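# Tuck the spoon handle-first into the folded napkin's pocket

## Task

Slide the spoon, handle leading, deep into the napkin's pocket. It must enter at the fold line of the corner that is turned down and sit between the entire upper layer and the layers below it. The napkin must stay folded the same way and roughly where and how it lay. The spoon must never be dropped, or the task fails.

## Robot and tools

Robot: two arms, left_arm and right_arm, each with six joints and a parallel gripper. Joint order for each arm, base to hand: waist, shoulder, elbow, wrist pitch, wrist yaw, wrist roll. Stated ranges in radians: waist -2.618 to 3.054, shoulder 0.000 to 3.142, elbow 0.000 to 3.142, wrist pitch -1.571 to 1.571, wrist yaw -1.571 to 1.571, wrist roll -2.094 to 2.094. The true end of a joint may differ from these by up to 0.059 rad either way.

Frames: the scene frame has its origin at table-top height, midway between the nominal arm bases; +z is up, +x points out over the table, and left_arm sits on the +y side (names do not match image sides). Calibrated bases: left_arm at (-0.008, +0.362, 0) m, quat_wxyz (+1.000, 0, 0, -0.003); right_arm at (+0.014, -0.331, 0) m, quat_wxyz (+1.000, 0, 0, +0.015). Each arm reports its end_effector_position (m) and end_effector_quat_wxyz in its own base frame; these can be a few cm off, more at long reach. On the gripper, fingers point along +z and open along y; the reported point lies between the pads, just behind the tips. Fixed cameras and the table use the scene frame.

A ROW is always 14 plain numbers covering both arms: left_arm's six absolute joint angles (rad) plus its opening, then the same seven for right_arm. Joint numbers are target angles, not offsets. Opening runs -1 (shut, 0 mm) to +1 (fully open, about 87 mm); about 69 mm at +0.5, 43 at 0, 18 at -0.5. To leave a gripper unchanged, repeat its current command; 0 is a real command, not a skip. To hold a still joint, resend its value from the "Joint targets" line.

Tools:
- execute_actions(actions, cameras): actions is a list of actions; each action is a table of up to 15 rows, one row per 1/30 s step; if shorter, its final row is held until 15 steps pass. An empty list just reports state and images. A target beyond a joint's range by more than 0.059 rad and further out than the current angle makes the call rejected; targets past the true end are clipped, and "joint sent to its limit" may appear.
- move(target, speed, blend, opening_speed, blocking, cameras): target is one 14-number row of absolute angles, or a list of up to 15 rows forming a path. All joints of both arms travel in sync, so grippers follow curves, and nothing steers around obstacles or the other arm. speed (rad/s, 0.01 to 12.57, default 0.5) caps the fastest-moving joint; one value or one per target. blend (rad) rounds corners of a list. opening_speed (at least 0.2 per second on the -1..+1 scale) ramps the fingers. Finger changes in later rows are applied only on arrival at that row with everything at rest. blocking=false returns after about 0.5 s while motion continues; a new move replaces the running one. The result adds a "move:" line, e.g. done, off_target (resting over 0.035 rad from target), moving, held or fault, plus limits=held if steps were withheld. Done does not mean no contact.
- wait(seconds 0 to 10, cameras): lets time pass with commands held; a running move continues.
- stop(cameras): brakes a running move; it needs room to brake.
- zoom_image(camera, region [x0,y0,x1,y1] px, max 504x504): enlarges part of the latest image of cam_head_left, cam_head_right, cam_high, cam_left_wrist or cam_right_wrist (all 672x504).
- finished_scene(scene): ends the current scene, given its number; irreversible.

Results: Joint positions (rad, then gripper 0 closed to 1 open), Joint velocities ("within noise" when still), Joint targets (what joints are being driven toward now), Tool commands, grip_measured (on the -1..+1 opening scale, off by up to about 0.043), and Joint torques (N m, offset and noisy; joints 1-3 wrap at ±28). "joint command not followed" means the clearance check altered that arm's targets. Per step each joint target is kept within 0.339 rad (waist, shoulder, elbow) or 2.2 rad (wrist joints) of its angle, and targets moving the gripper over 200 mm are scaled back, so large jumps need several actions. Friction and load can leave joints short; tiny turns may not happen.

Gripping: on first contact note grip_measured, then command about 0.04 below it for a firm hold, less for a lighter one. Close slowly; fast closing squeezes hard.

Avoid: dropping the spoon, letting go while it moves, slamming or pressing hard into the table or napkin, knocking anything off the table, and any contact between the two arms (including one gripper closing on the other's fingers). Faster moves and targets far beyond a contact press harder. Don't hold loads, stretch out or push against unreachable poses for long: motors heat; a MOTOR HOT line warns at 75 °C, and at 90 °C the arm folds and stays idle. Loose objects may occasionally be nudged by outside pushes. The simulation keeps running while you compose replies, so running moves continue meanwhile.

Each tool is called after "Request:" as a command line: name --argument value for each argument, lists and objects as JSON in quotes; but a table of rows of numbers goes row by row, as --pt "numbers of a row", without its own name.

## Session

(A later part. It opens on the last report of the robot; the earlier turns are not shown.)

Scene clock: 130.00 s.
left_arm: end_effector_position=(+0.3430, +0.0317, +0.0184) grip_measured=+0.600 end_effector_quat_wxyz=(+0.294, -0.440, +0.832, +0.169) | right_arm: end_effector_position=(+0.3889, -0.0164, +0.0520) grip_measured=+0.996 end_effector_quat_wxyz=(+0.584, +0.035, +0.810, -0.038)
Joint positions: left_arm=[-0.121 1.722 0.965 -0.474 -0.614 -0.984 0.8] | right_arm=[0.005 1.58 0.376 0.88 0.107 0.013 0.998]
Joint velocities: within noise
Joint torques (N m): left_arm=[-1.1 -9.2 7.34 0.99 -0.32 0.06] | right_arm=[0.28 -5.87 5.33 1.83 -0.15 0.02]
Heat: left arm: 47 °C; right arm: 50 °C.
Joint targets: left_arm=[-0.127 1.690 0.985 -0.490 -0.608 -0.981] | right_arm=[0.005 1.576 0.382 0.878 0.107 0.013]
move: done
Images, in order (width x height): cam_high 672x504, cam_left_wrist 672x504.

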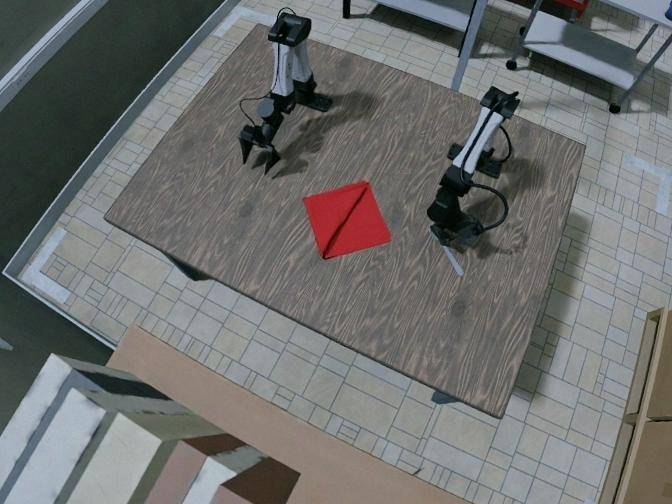

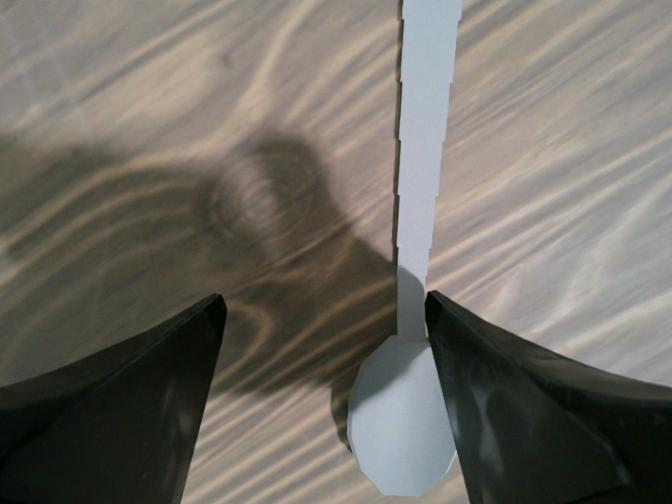

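Request:
move --pt "-0.1 1.65 1.05 -0.59 -0.605 -0.973 0.6 0.005 1.576 0.382 0.878 0.107 0.013 1" --pt "-0.166 1.792 1.135 -0.58 -0.625 -1.023 0.6 0.005 1.576 0.382 0.878 0.107 0.013 1" --speed 0.5 --cameras '["cam_left_wrist", "cam_high"]'

Scene clock: 137.50 s.
left_arm: end_effector_position=(+0.3684, +0.0129, +0.0360) grip_measured=+0.600 end_effector_quat_wxyz=(+0.298, -0.432, +0.836, +0.162) | right_arm: end_effector_position=(+0.3889, -0.0164, +0.0520) grip_measured=+0.996 end_effector_quat_wxyz=(+0.584, +0.035, +0.810, -0.038)
Joint positions: left_arm=[-0.164 1.78 1.114 -0.571 -0.619 -1.011 0.8] | right_arm=[0.005 1.58 0.376 0.88 0.107 0.013 0.998]
Joint velocities: within noise
Joint torques (N m): left_arm=[-0.59 -6.42 7.66 1.07 -0.44 -0.09] | right_arm=[0.34 -5.82 5.55 1.82 -0.16 0]
Heat: left arm: 47 °C; right arm: 50 °C.
Joint targets: left_arm=[-0.166 1.792 1.135 -0.580 -0.625 -1.023] | right_arm=[0.005 1.576 0.382 0.878 0.107 0.013]
move: done
Images, in order (width x height): cam_high 672x504, cam_left_wrist 672x504.

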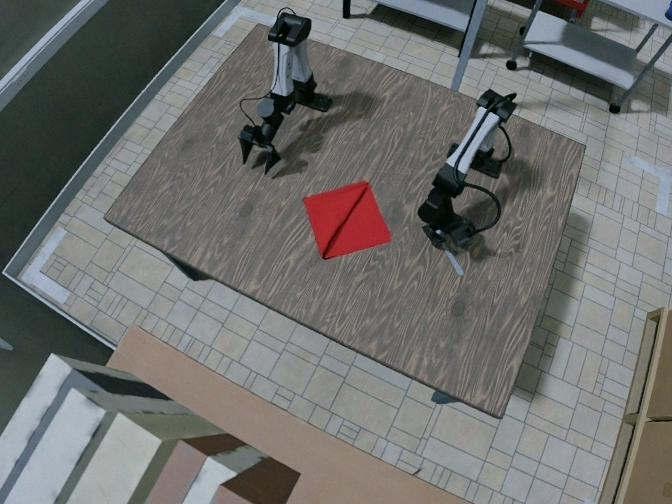

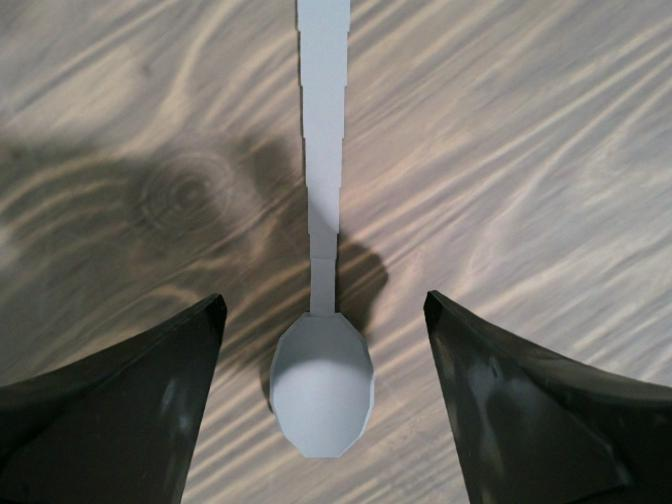

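Request:
move --target '[-0.166, 1.831, 1.055, -0.475, -0.625, -1.023, 0.5, 0.005, 1.576, 0.382, 0.878, 0.107, 0.013, 1]' --speed 0.2 --cameras '["cam_left_wrist", "cam_high"]'

Scene clock: 142.87 s.
left_arm: end_effector_position=(+0.3684, +0.0132, +0.0153) grip_measured=+0.500 end_effector_quat_wxyz=(+0.300, -0.433, +0.834, +0.162) | right_arm: end_effector_position=(+0.3889, -0.0164, +0.0520) grip_measured=+0.996 end_effector_quat_wxyz=(+0.584, +0.035, +0.810, -0.038)
Joint positions: left_arm=[-0.164 1.814 1.064 -0.484 -0.62 -1.013 0.75] | right_arm=[0.005 1.58 0.376 0.88 0.107 0.013 0.998]
Joint velocities: within noise
Joint torques (N m): left_arm=[-0.64 -6.12 4.98 1.28 -0.43 -0.09] | right_arm=[0.13 -5.78 5.38 1.85 -0.17 0.01]
Heat: left arm: 48 °C; right arm: 50 °C.
Joint targets: left_arm=[-0.166 1.831 1.055 -0.475 -0.625 -1.023] | right_arm=[0.005 1.576 0.382 0.878 0.107 0.013]
move: done
Images, in order (width x height): cam_high 672x504, cam_left_wrist 672x504.

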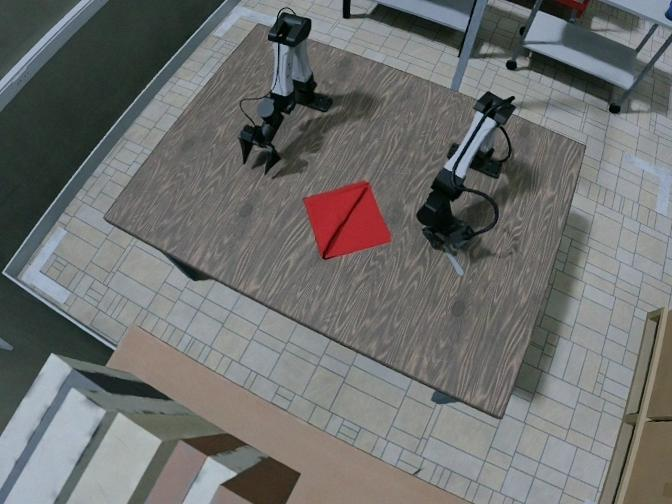

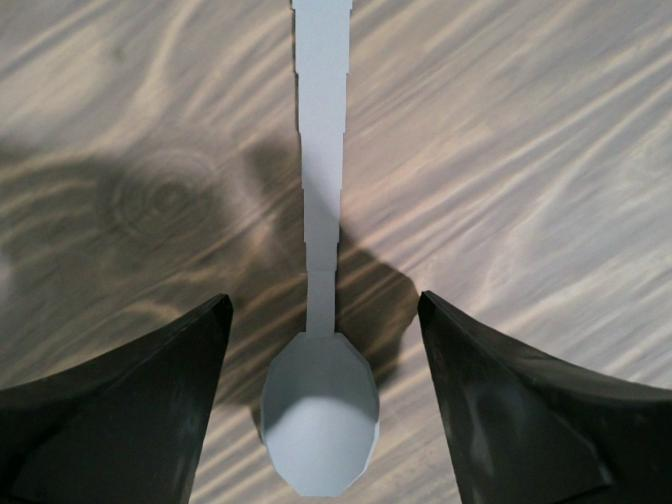

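Request:
move --target '[-0.166, 1.841, 1.043, -0.454, -0.625, -1.023, 0.2, 0.005, 1.576, 0.382, 0.878, 0.107, 0.013, 1]' --speed 0.1 --cameras '["cam_left_wrist", "cam_high"]'

Scene clock: 147.37 s.
left_arm: end_effector_position=(+0.3702, +0.0133, +0.0134) grip_measured=+0.200 end_effector_quat_wxyz=(+0.305, -0.435, +0.832, +0.159) | right_arm: end_effector_position=(+0.3889, -0.0164, +0.0520) grip_measured=+0.996 end_effector_quat_wxyz=(+0.584, +0.035, +0.810, -0.038)
Joint positions: left_arm=[-0.164 1.816 1.054 -0.461 -0.623 -1.014 0.6] | right_arm=[0.005 1.58 0.376 0.88 0.107 0.013 0.998]
Joint velocities: within noise
Joint torques (N m): left_arm=[-0.64 -5.59 4.81 1.28 -0.41 -0.08] | right_arm=[0.4 -5.94 5.27 1.8 -0.16 -0.06]
Heat: left arm: 47 °C; right arm: 50 °C.
Joint targets: left_arm=[-0.166 1.841 1.043 -0.454 -0.625 -1.023] | right_arm=[0.005 1.576 0.382 0.878 0.107 0.013]
move: done
Images, in order (width x height): cam_high 672x504, cam_left_wrist 672x504.

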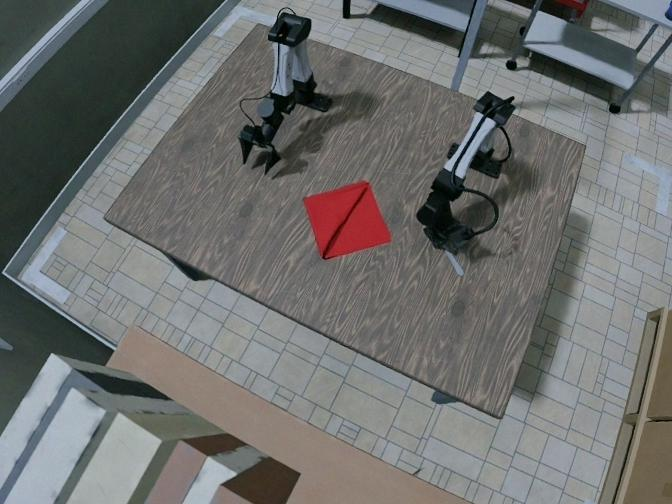

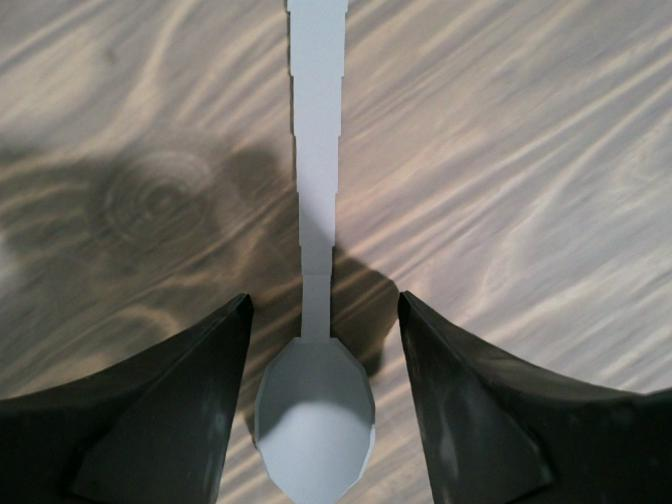

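Request:
move --target '[-0.166, 1.834, 1.05, -0.464, -0.625, -1.023, -0.9, 0.005, 1.576, 0.382, 0.878, 0.107, 0.013, 1]' --speed 0.1 --opening_speed 0.8 --cameras '["cam_left_wrist", "cam_high"]'

Scene clock: 151.57 s.
left_arm: end_effector_position=(+0.3708, +0.0138, +0.0134) grip_measured=-0.717 end_effector_quat_wxyz=(+0.306, -0.435, +0.832, +0.160) | right_arm: end_effector_position=(+0.3889, -0.0164, +0.0520) grip_measured=+0.996 end_effector_quat_wxyz=(+0.584, +0.035, +0.810, -0.038)
Joint positions: left_arm=[-0.164 1.817 1.054 -0.458 -0.626 -1.014 0.141] | right_arm=[0.005 1.58 0.376 0.88 0.107 0.013 0.998]
Joint velocities: within noise
Joint torques (N m): left_arm=[-0.61 -6.19 5.37 1.12 -0.36 -0.09] | right_arm=[0.49 -5.86 5.5 1.87 -0.13 -0.02]
Heat: left arm: 47 °C; right arm: 50 °C.
Joint targets: left_arm=[-0.166 1.834 1.050 -0.464 -0.625 -1.023] | right_arm=[0.005 1.576 0.382 0.878 0.107 0.013]
move: done
Images, in order (width x height): cam_high 672x504, cam_left_wrist 672x504.

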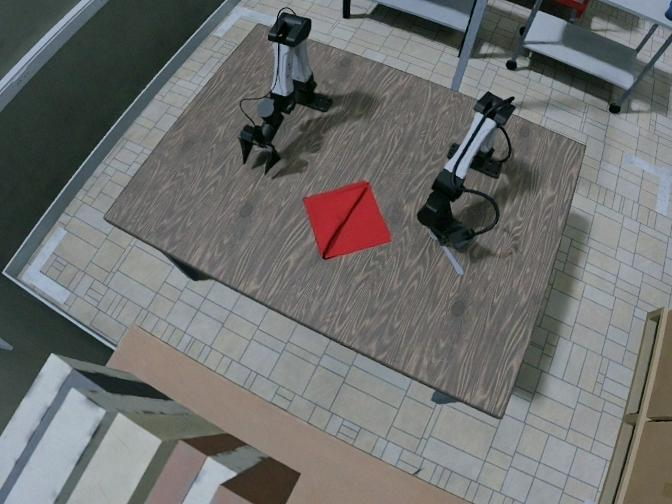

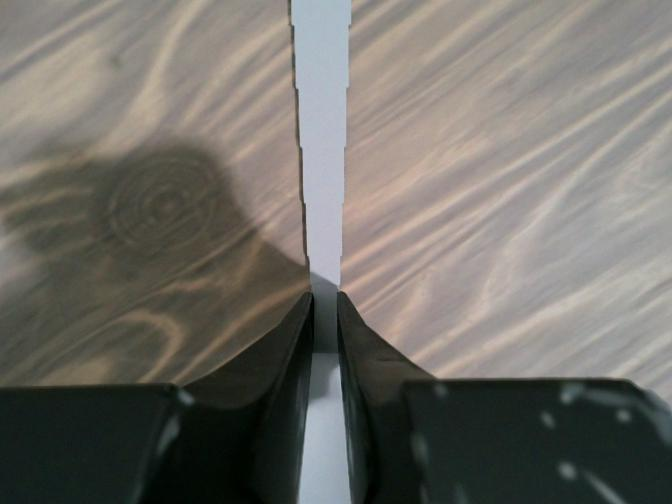

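Request:
move --target '[-0.166, 1.72, 1.23, -0.715, -0.625, -1.023, -0.9, 0.005, 1.576, 0.382, 0.878, 0.107, 0.013, 1]' --speed 0.3

Request:
zoom_image --camera "cam_high" --region '[410, 200, 480, 280]'

Request:
zoom_image --camera "cam_head_right" --region '[150, 240, 310, 390]'

Scene clock: 158.57 s.
left_arm: end_effector_position=(+0.3691, +0.0140, +0.0672) grip_measured=-0.717 end_effector_quat_wxyz=(+0.296, -0.432, +0.835, +0.168) | right_arm: end_effector_position=(+0.3889, -0.0164, +0.0520) grip_measured=+0.996 end_effector_quat_wxyz=(+0.584, +0.035, +0.810, -0.038)
Joint positions: left_arm=[-0.164 1.748 1.209 -0.709 -0.626 -1.014 0.141] | right_arm=[0.005 1.58 0.376 0.88 0.107 0.013 0.998]
Joint velocities: within noise
Joint torques (N m): left_arm=[-0.65 -9.46 7.9 1.07 -0.37 -0.09] | right_arm=[0.39 -5.71 5.48 1.82 -0.14 -0.08]
Heat: left arm: 46 °C; right arm: 50 °C.
Joint targets: left_arm=[-0.166 1.720 1.230 -0.715 -0.625 -1.023] | right_arm=[0.005 1.576 0.382 0.878 0.107 0.013]
move: done

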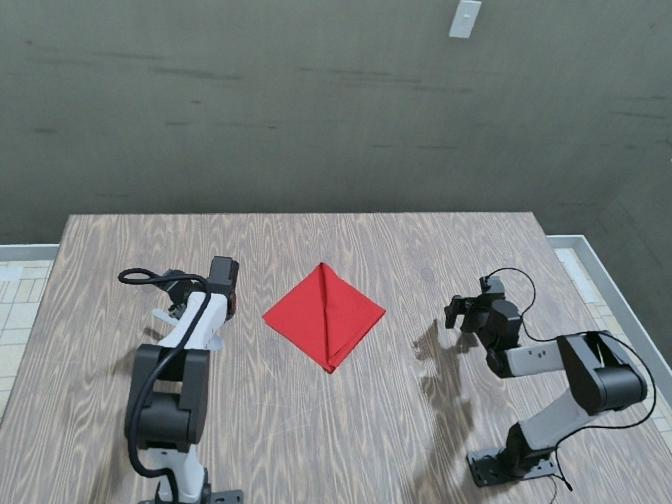

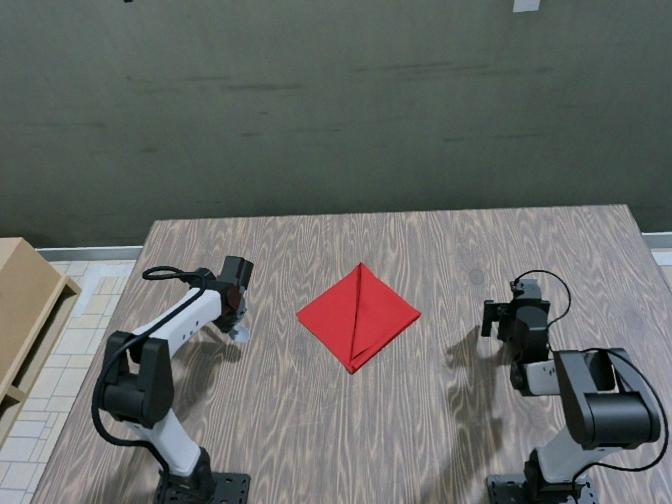

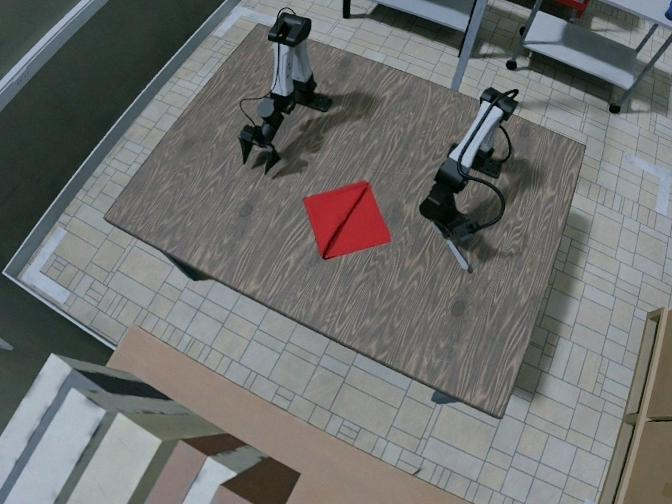

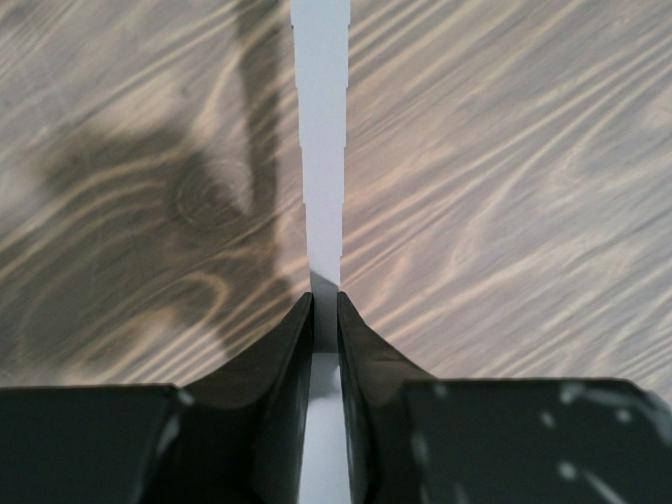

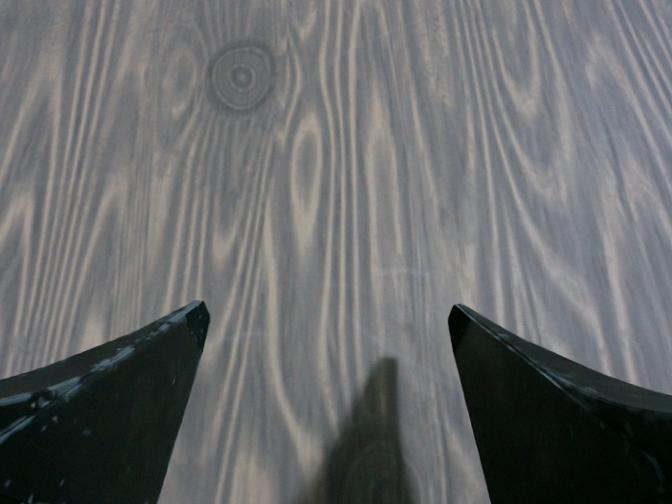

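Scaled by 6.300 from the camera's 672x504 image, which has a finer 960x720 frame.

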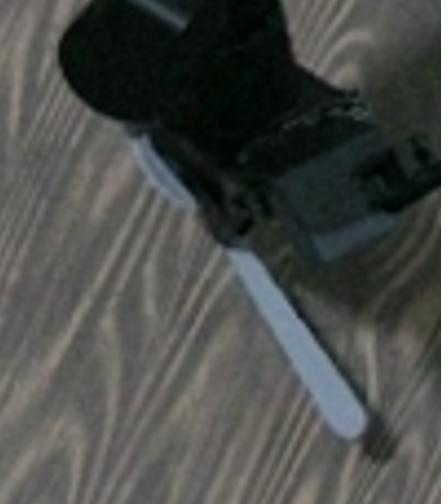

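Scaled by 3.150 from the camera's 672x504 image, which has a finer 960x720 frame.

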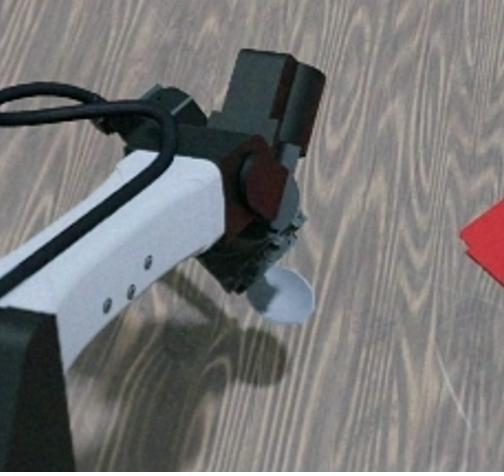

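Request:
move --pt "-0.2 1.617 1.22 -0.479 0.064 0.077 -0.9 0.005 1.576 0.382 0.878 0.107 0.013 1" --pt "-0.252 2.264 1.935 -1.044 0.674 1.26 -0.9 0.005 1.576 0.382 0.878 0.107 0.013 1" --speed 0.8 --blend '[0.15, 0]'

Scene clock: 181.53 s.
left_arm: end_effector_position=(+0.4369, -0.1885, +0.0596) grip_measured=-0.717 end_effector_quat_wxyz=(+0.236, +0.663, +0.669, -0.239) | right_arm: end_effector_position=(+0.3889, -0.0164, +0.0520) grip_measured=+0.996 end_effector_quat_wxyz=(+0.584, +0.035, +0.810, -0.038)
Joint positions: left_arm=[-0.246 2.248 1.909 -1.036 0.661 1.248 0.141] | right_arm=[0.005 1.58 0.376 0.88 0.107 0.013 0.998]
Joint velocities: within noise
Joint torques (N m): left_arm=[-1.05 -9.72 8.21 0.75 0.52 0.15] | right_arm=[0.14 -5.61 5.56 1.85 -0.11 0.02]
Heat: left arm: 49 °C; right arm: 50 °C.
Joint targets: left_arm=[-0.252 2.264 1.935 -1.044 0.674 1.260] | right_arm=[0.005 1.576 0.382 0.878 0.107 0.013]
move: done

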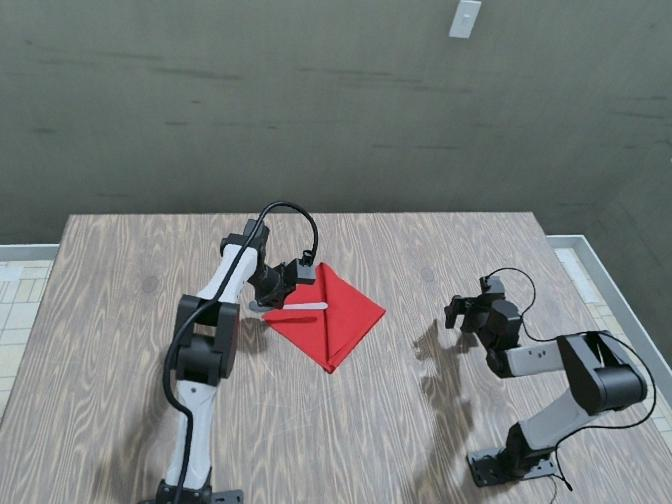

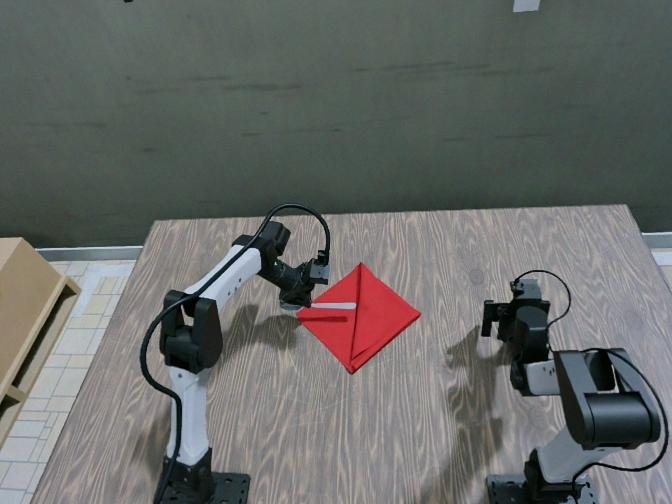

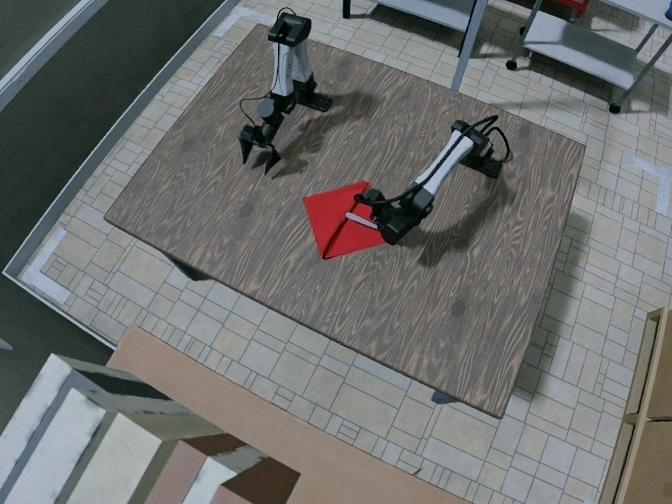

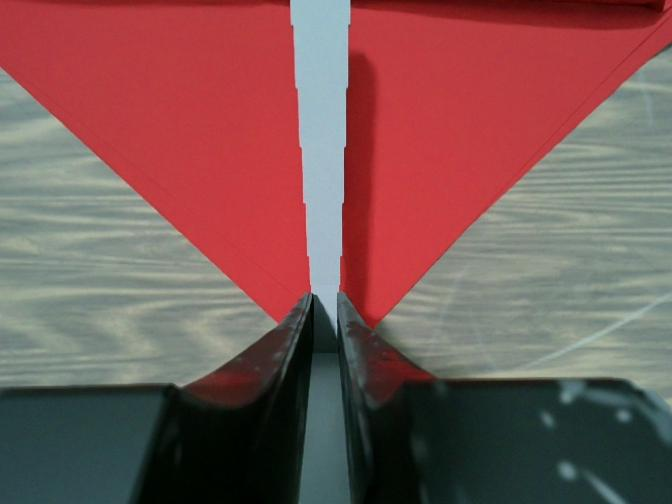

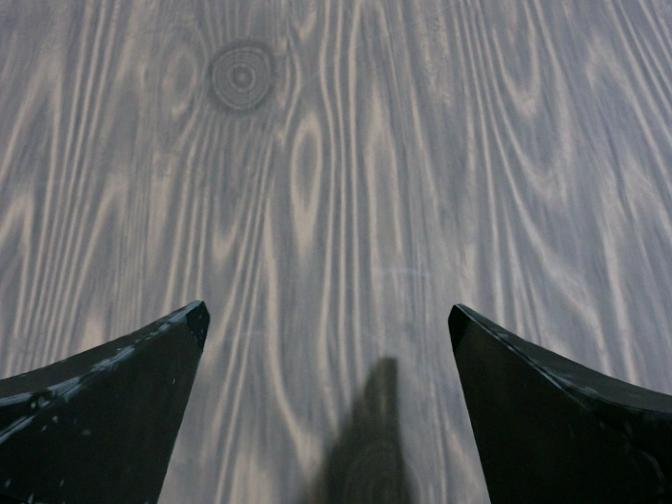

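Request:
move --pt "-0.184 2.25 1.887 -1.068 0.64 1.345 -0.9 0.005 1.576 0.382 0.878 0.107 0.013 1" --pt "-0.184 2.285 1.805 -0.965 0.637 1.348 -0.9 0.005 1.576 0.382 0.878 0.107 0.013 1" --speed 0.2 --blend '[0.03, 0]'

Request:
zoom_image --camera "cam_high" --region '[290, 160, 440, 280]'

Request:
zoom_image --camera "cam_head_right" --region '[250, 230, 440, 390]'

Scene clock: 214.03 s.
left_arm: end_effector_position=(+0.4373, -0.1549, +0.0223) grip_measured=-0.717 end_effector_quat_wxyz=(+0.224, +0.668, +0.672, -0.228) | right_arm: end_effector_position=(+0.3889, -0.0164, +0.0520) grip_measured=+0.996 end_effector_quat_wxyz=(+0.584, +0.035, +0.810, -0.038)
Joint positions: left_arm=[-0.185 2.269 1.809 -0.976 0.638 1.337 0.141] | right_arm=[0.005 1.58 0.376 0.88 0.107 0.013 0.998]
Joint velocities: within noise
Joint torques (N m): left_arm=[-0.35 -9.68 5.57 0.84 0.36 0.16] | right_arm=[0.36 -5.74 5.64 1.88 -0.14 -0.03]
Heat: left arm: 51 °C; right arm: 50 °C.
Joint targets: left_arm=[-0.184 2.285 1.805 -0.965 0.637 1.348] | right_arm=[0.005 1.576 0.382 0.878 0.107 0.013]
move: done

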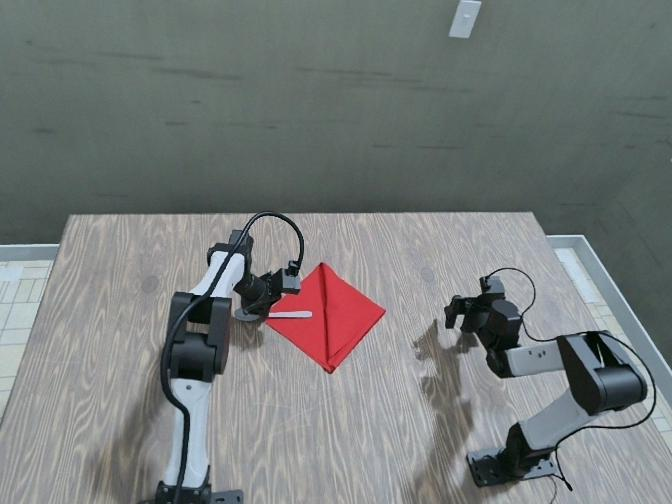

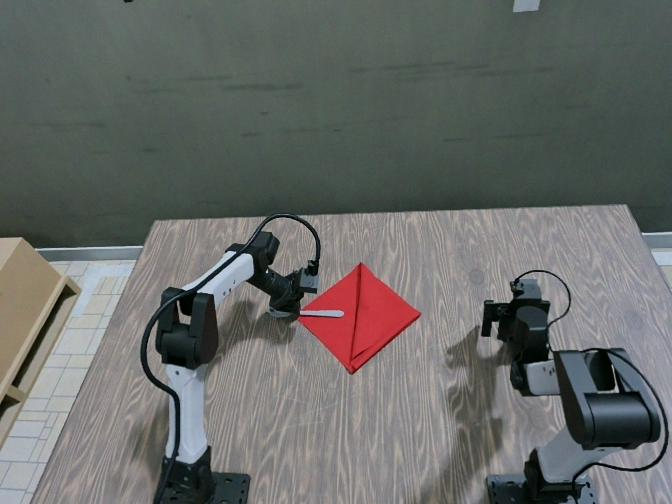

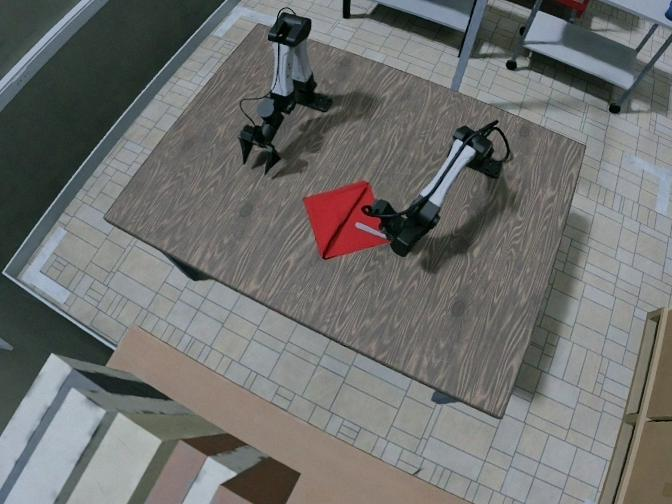

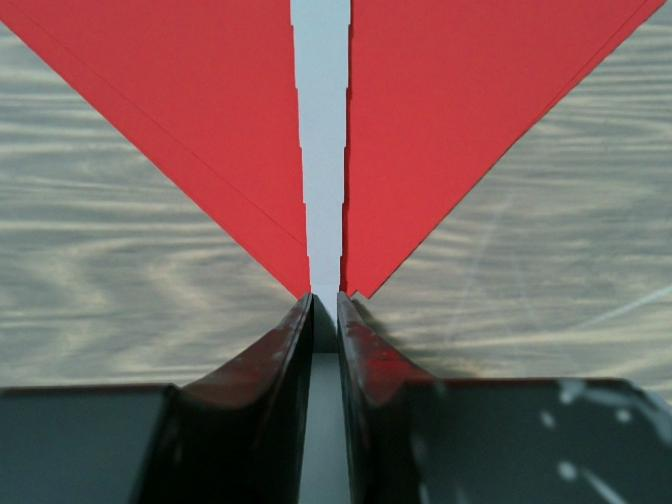

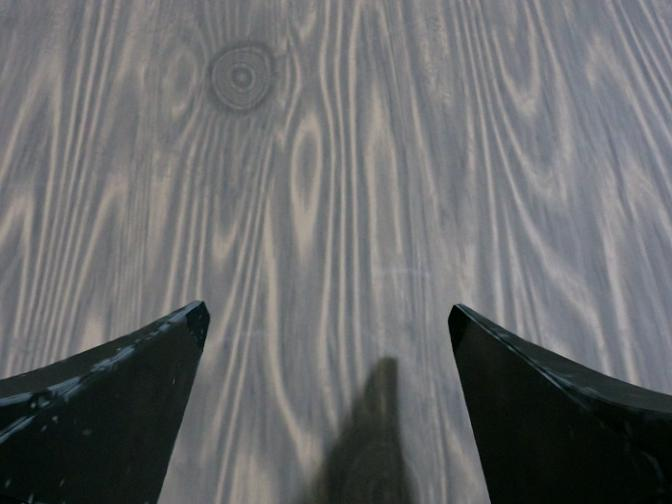

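Scaled by 3.360 from the camera's 672x504 image, which has a finer 960x720 frame.

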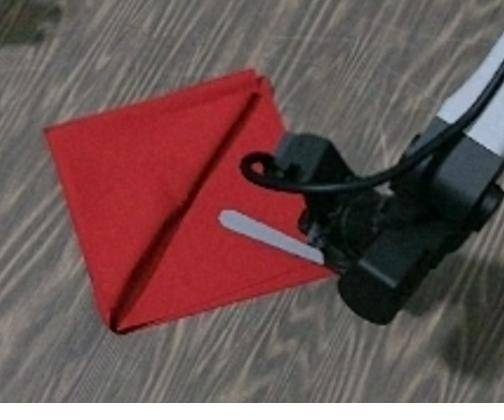

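Scaled by 2.653 from the camera's 672x504 image, which has a finer 960x720 frame.

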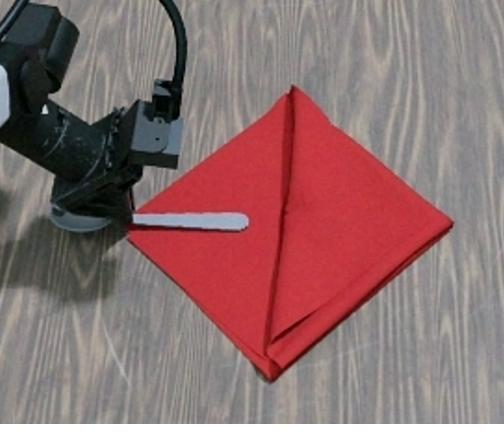

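Request:
zoom_image --camera "cam_head_left" --region '[290, 260, 370, 340]'

Request:
zoom_image --camera "cam_high" --region '[310, 180, 390, 262]'

Scaled by 6.300 from the camera's 672x504 image, which has a finer 960x720 frame.

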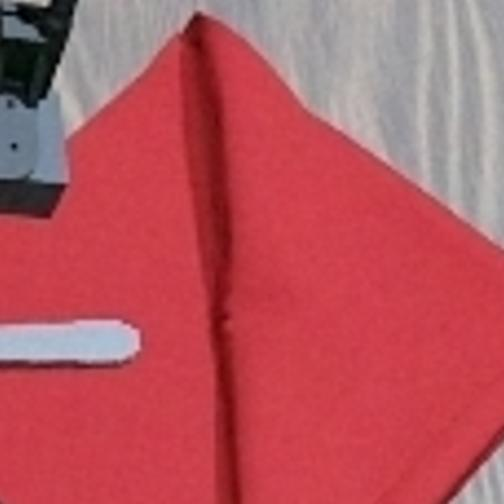

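Scaled by 6.146 from the camera's 672x504 image, which has a finer 960x720 frame.

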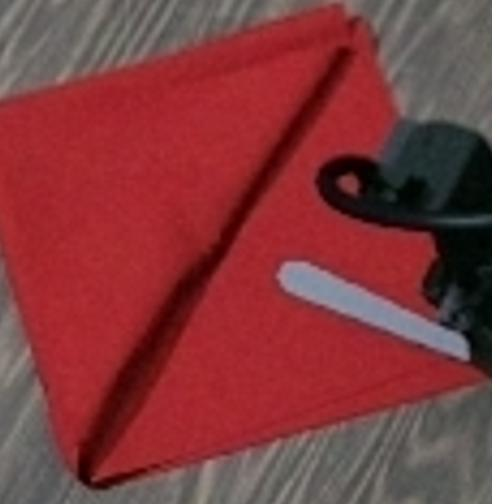

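Request:
move --pt "-0.184 2.25 1.87 -1.045 0.637 1.348 -0.9 0.005 1.576 0.382 0.878 0.107 0.013 1" --pt "-0.166 2.41 2.113 -1.15 0.648 1.37 -0.9 0.005 1.576 0.382 0.878 0.107 0.013 1" --pt "-0.166 2.419 2.03 -1.068 0.648 1.37 -0.9 0.005 1.576 0.382 0.878 0.107 0.013 1" --speed 0.2 --blend '[0.02, 0.02, 0]'

Request:
zoom_image --camera "cam_high" --region '[310, 180, 390, 262]'

Request:
zoom_image --camera "cam_head_left" --region '[290, 260, 370, 340]'

Scene clock: 236.67 s.
left_arm: end_effector_position=(+0.4666, -0.1546, +0.0214) grip_measured=-0.717 end_effector_quat_wxyz=(+0.224, +0.671, +0.669, -0.227) | right_arm: end_effector_position=(+0.3889, -0.0164, +0.0520) grip_measured=+0.996 end_effector_quat_wxyz=(+0.584, +0.035, +0.810, -0.038)
Joint positions: left_arm=[-0.173 2.401 2.035 -1.079 0.638 1.359 0.141] | right_arm=[0.005 1.58 0.376 0.88 0.107 0.013 0.998]
Joint velocities: within noise
Joint torques (N m): left_arm=[0.24 -10.39 5.61 0.82 0.49 0.15] | right_arm=[0.46 -5.81 5.46 1.88 -0.09 -0.06]
Heat: left arm: 51 °C; right arm: 50 °C.
Joint targets: left_arm=[-0.166 2.419 2.030 -1.068 0.648 1.370] | right_arm=[0.005 1.576 0.382 0.878 0.107 0.013]
move: done

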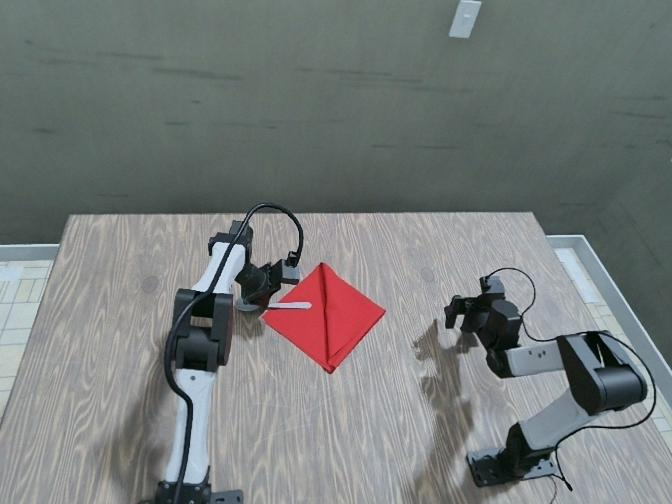

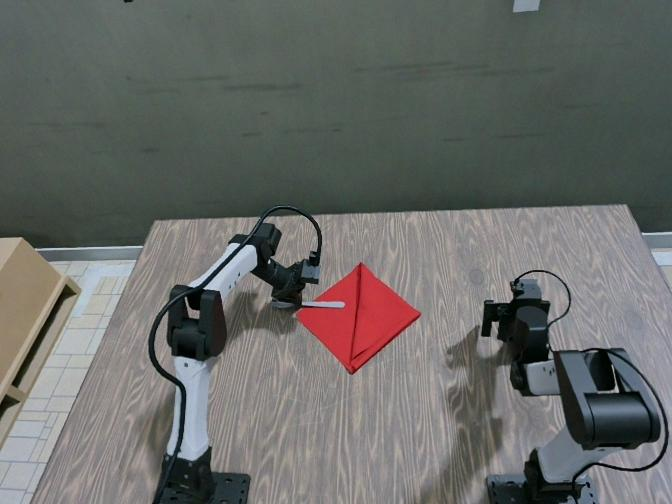

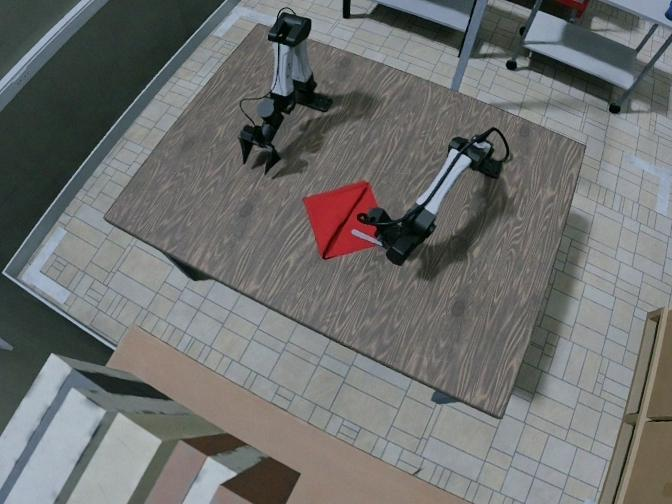

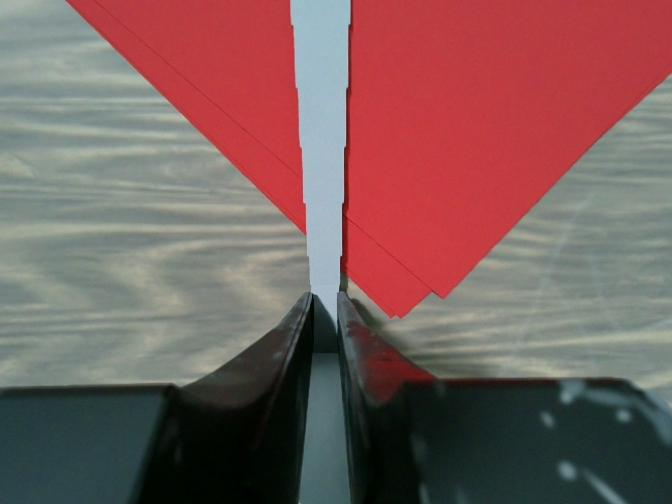

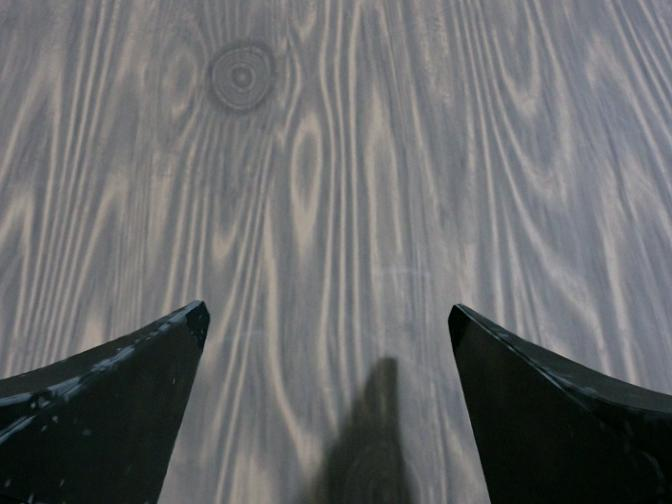

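Scaled by 6.146 from the camera's 672x504 image, which has a finer 960x720 frame.

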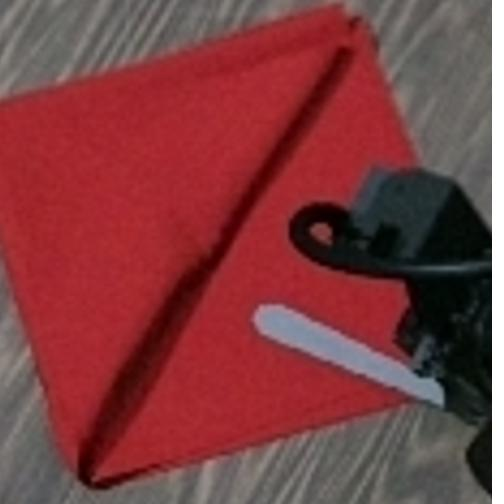

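Scaled by 6.300 from the camera's 672x504 image, which has a finer 960x720 frame.

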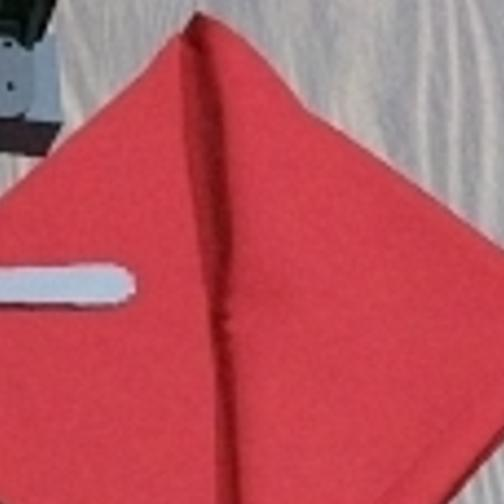

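Request:
move --target '[-0.27, 2.443, 2.096, -1.016, 0.618, 1.238, -0.9, 0.005, 1.576, 0.382, 0.878, 0.107, 0.013, 1]' --speed 0.08

Request:
zoom_image --camera "cam_high" --region '[310, 180, 390, 262]'

Request:
zoom_image --camera "cam_head_left" --region '[290, 260, 370, 340]'

Scene clock: 243.67 s.
left_arm: end_effector_position=(+0.4662, -0.1990, +0.0220) grip_measured=-0.717 end_effector_quat_wxyz=(+0.224, +0.673, +0.668, -0.225) | right_arm: end_effector_position=(+0.3889, -0.0164, +0.0520) grip_measured=+0.996 end_effector_quat_wxyz=(+0.584, +0.035, +0.810, -0.038)
Joint positions: left_arm=[-0.265 2.421 2.07 -1.028 0.621 1.25 0.141] | right_arm=[0.005 1.58 0.376 0.88 0.107 0.013 0.998]
Joint velocities: within noise
Joint torques (N m): left_arm=[-0.95 -10.26 8.23 0.98 0.34 -0.11] | right_arm=[0.39 -5.68 5.41 1.8 -0.15 -0.01]
Heat: left arm: 51 °C; right arm: 50 °C.
Joint targets: left_arm=[-0.270 2.443 2.096 -1.016 0.618 1.238] | right_arm=[0.005 1.576 0.382 0.878 0.107 0.013]
move: done

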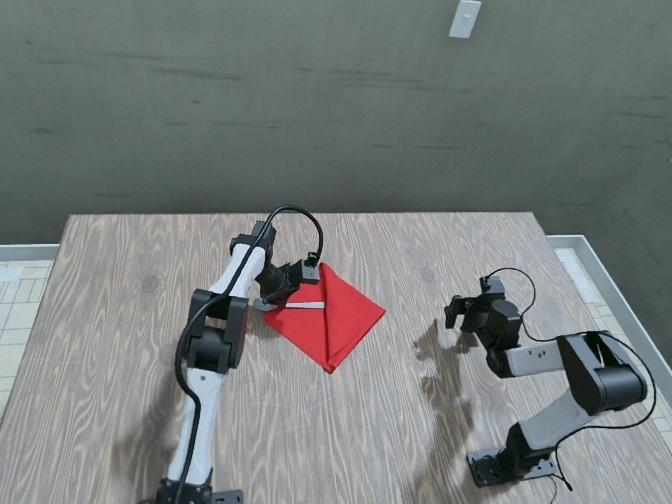

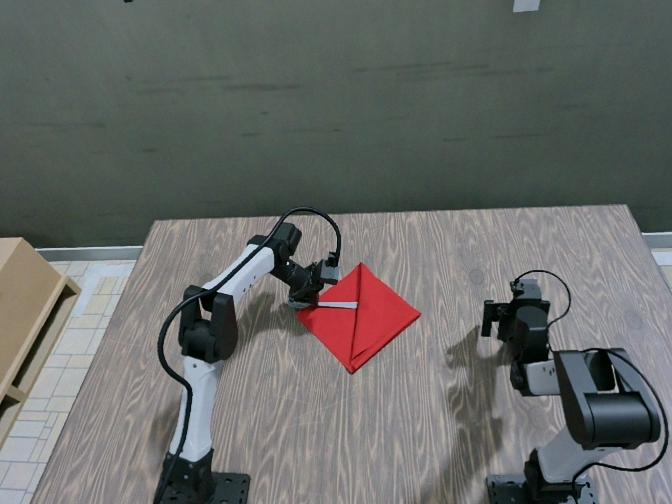

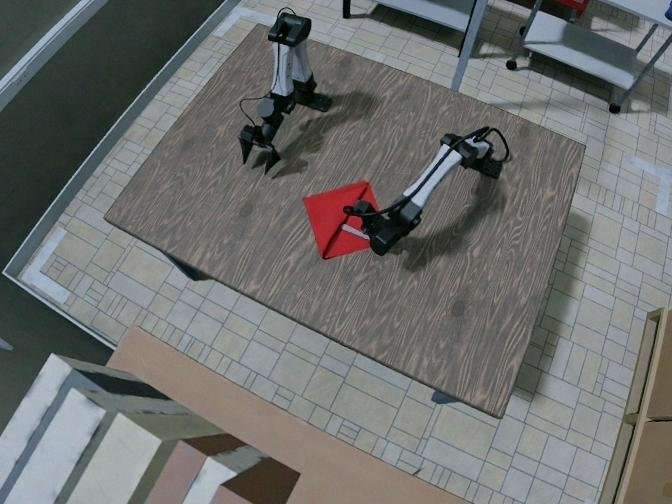

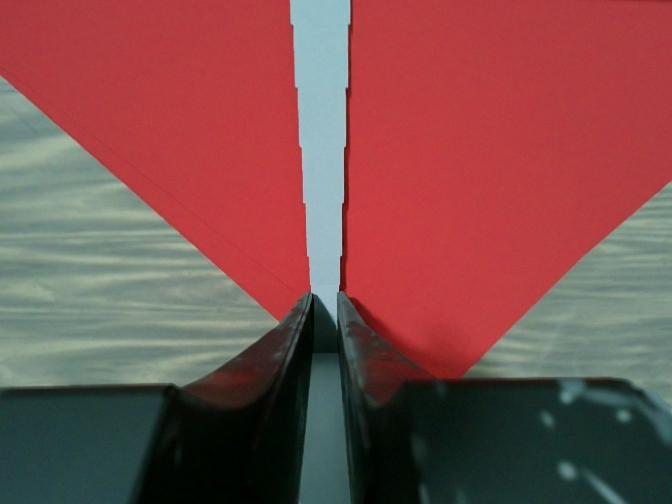

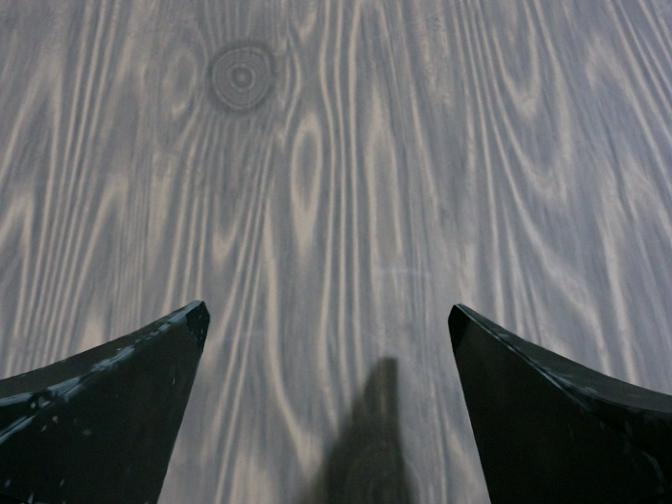

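Scaled by 6.146 from the camera's 672x504 image, which has a finer 960x720 frame.

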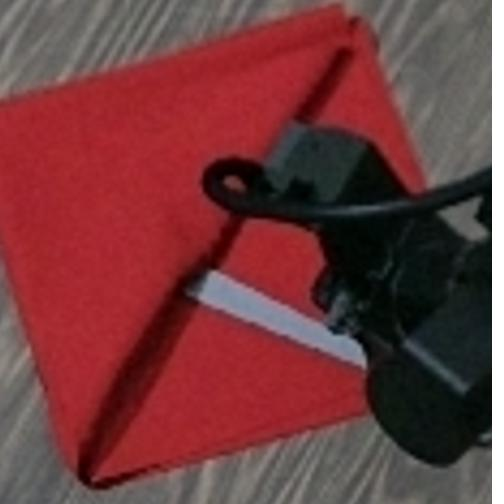

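Scaled by 6.300 from the camera's 672x504 image, which has a finer 960x720 frame.

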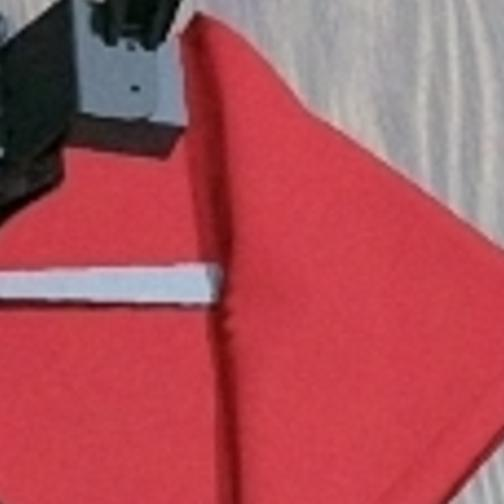

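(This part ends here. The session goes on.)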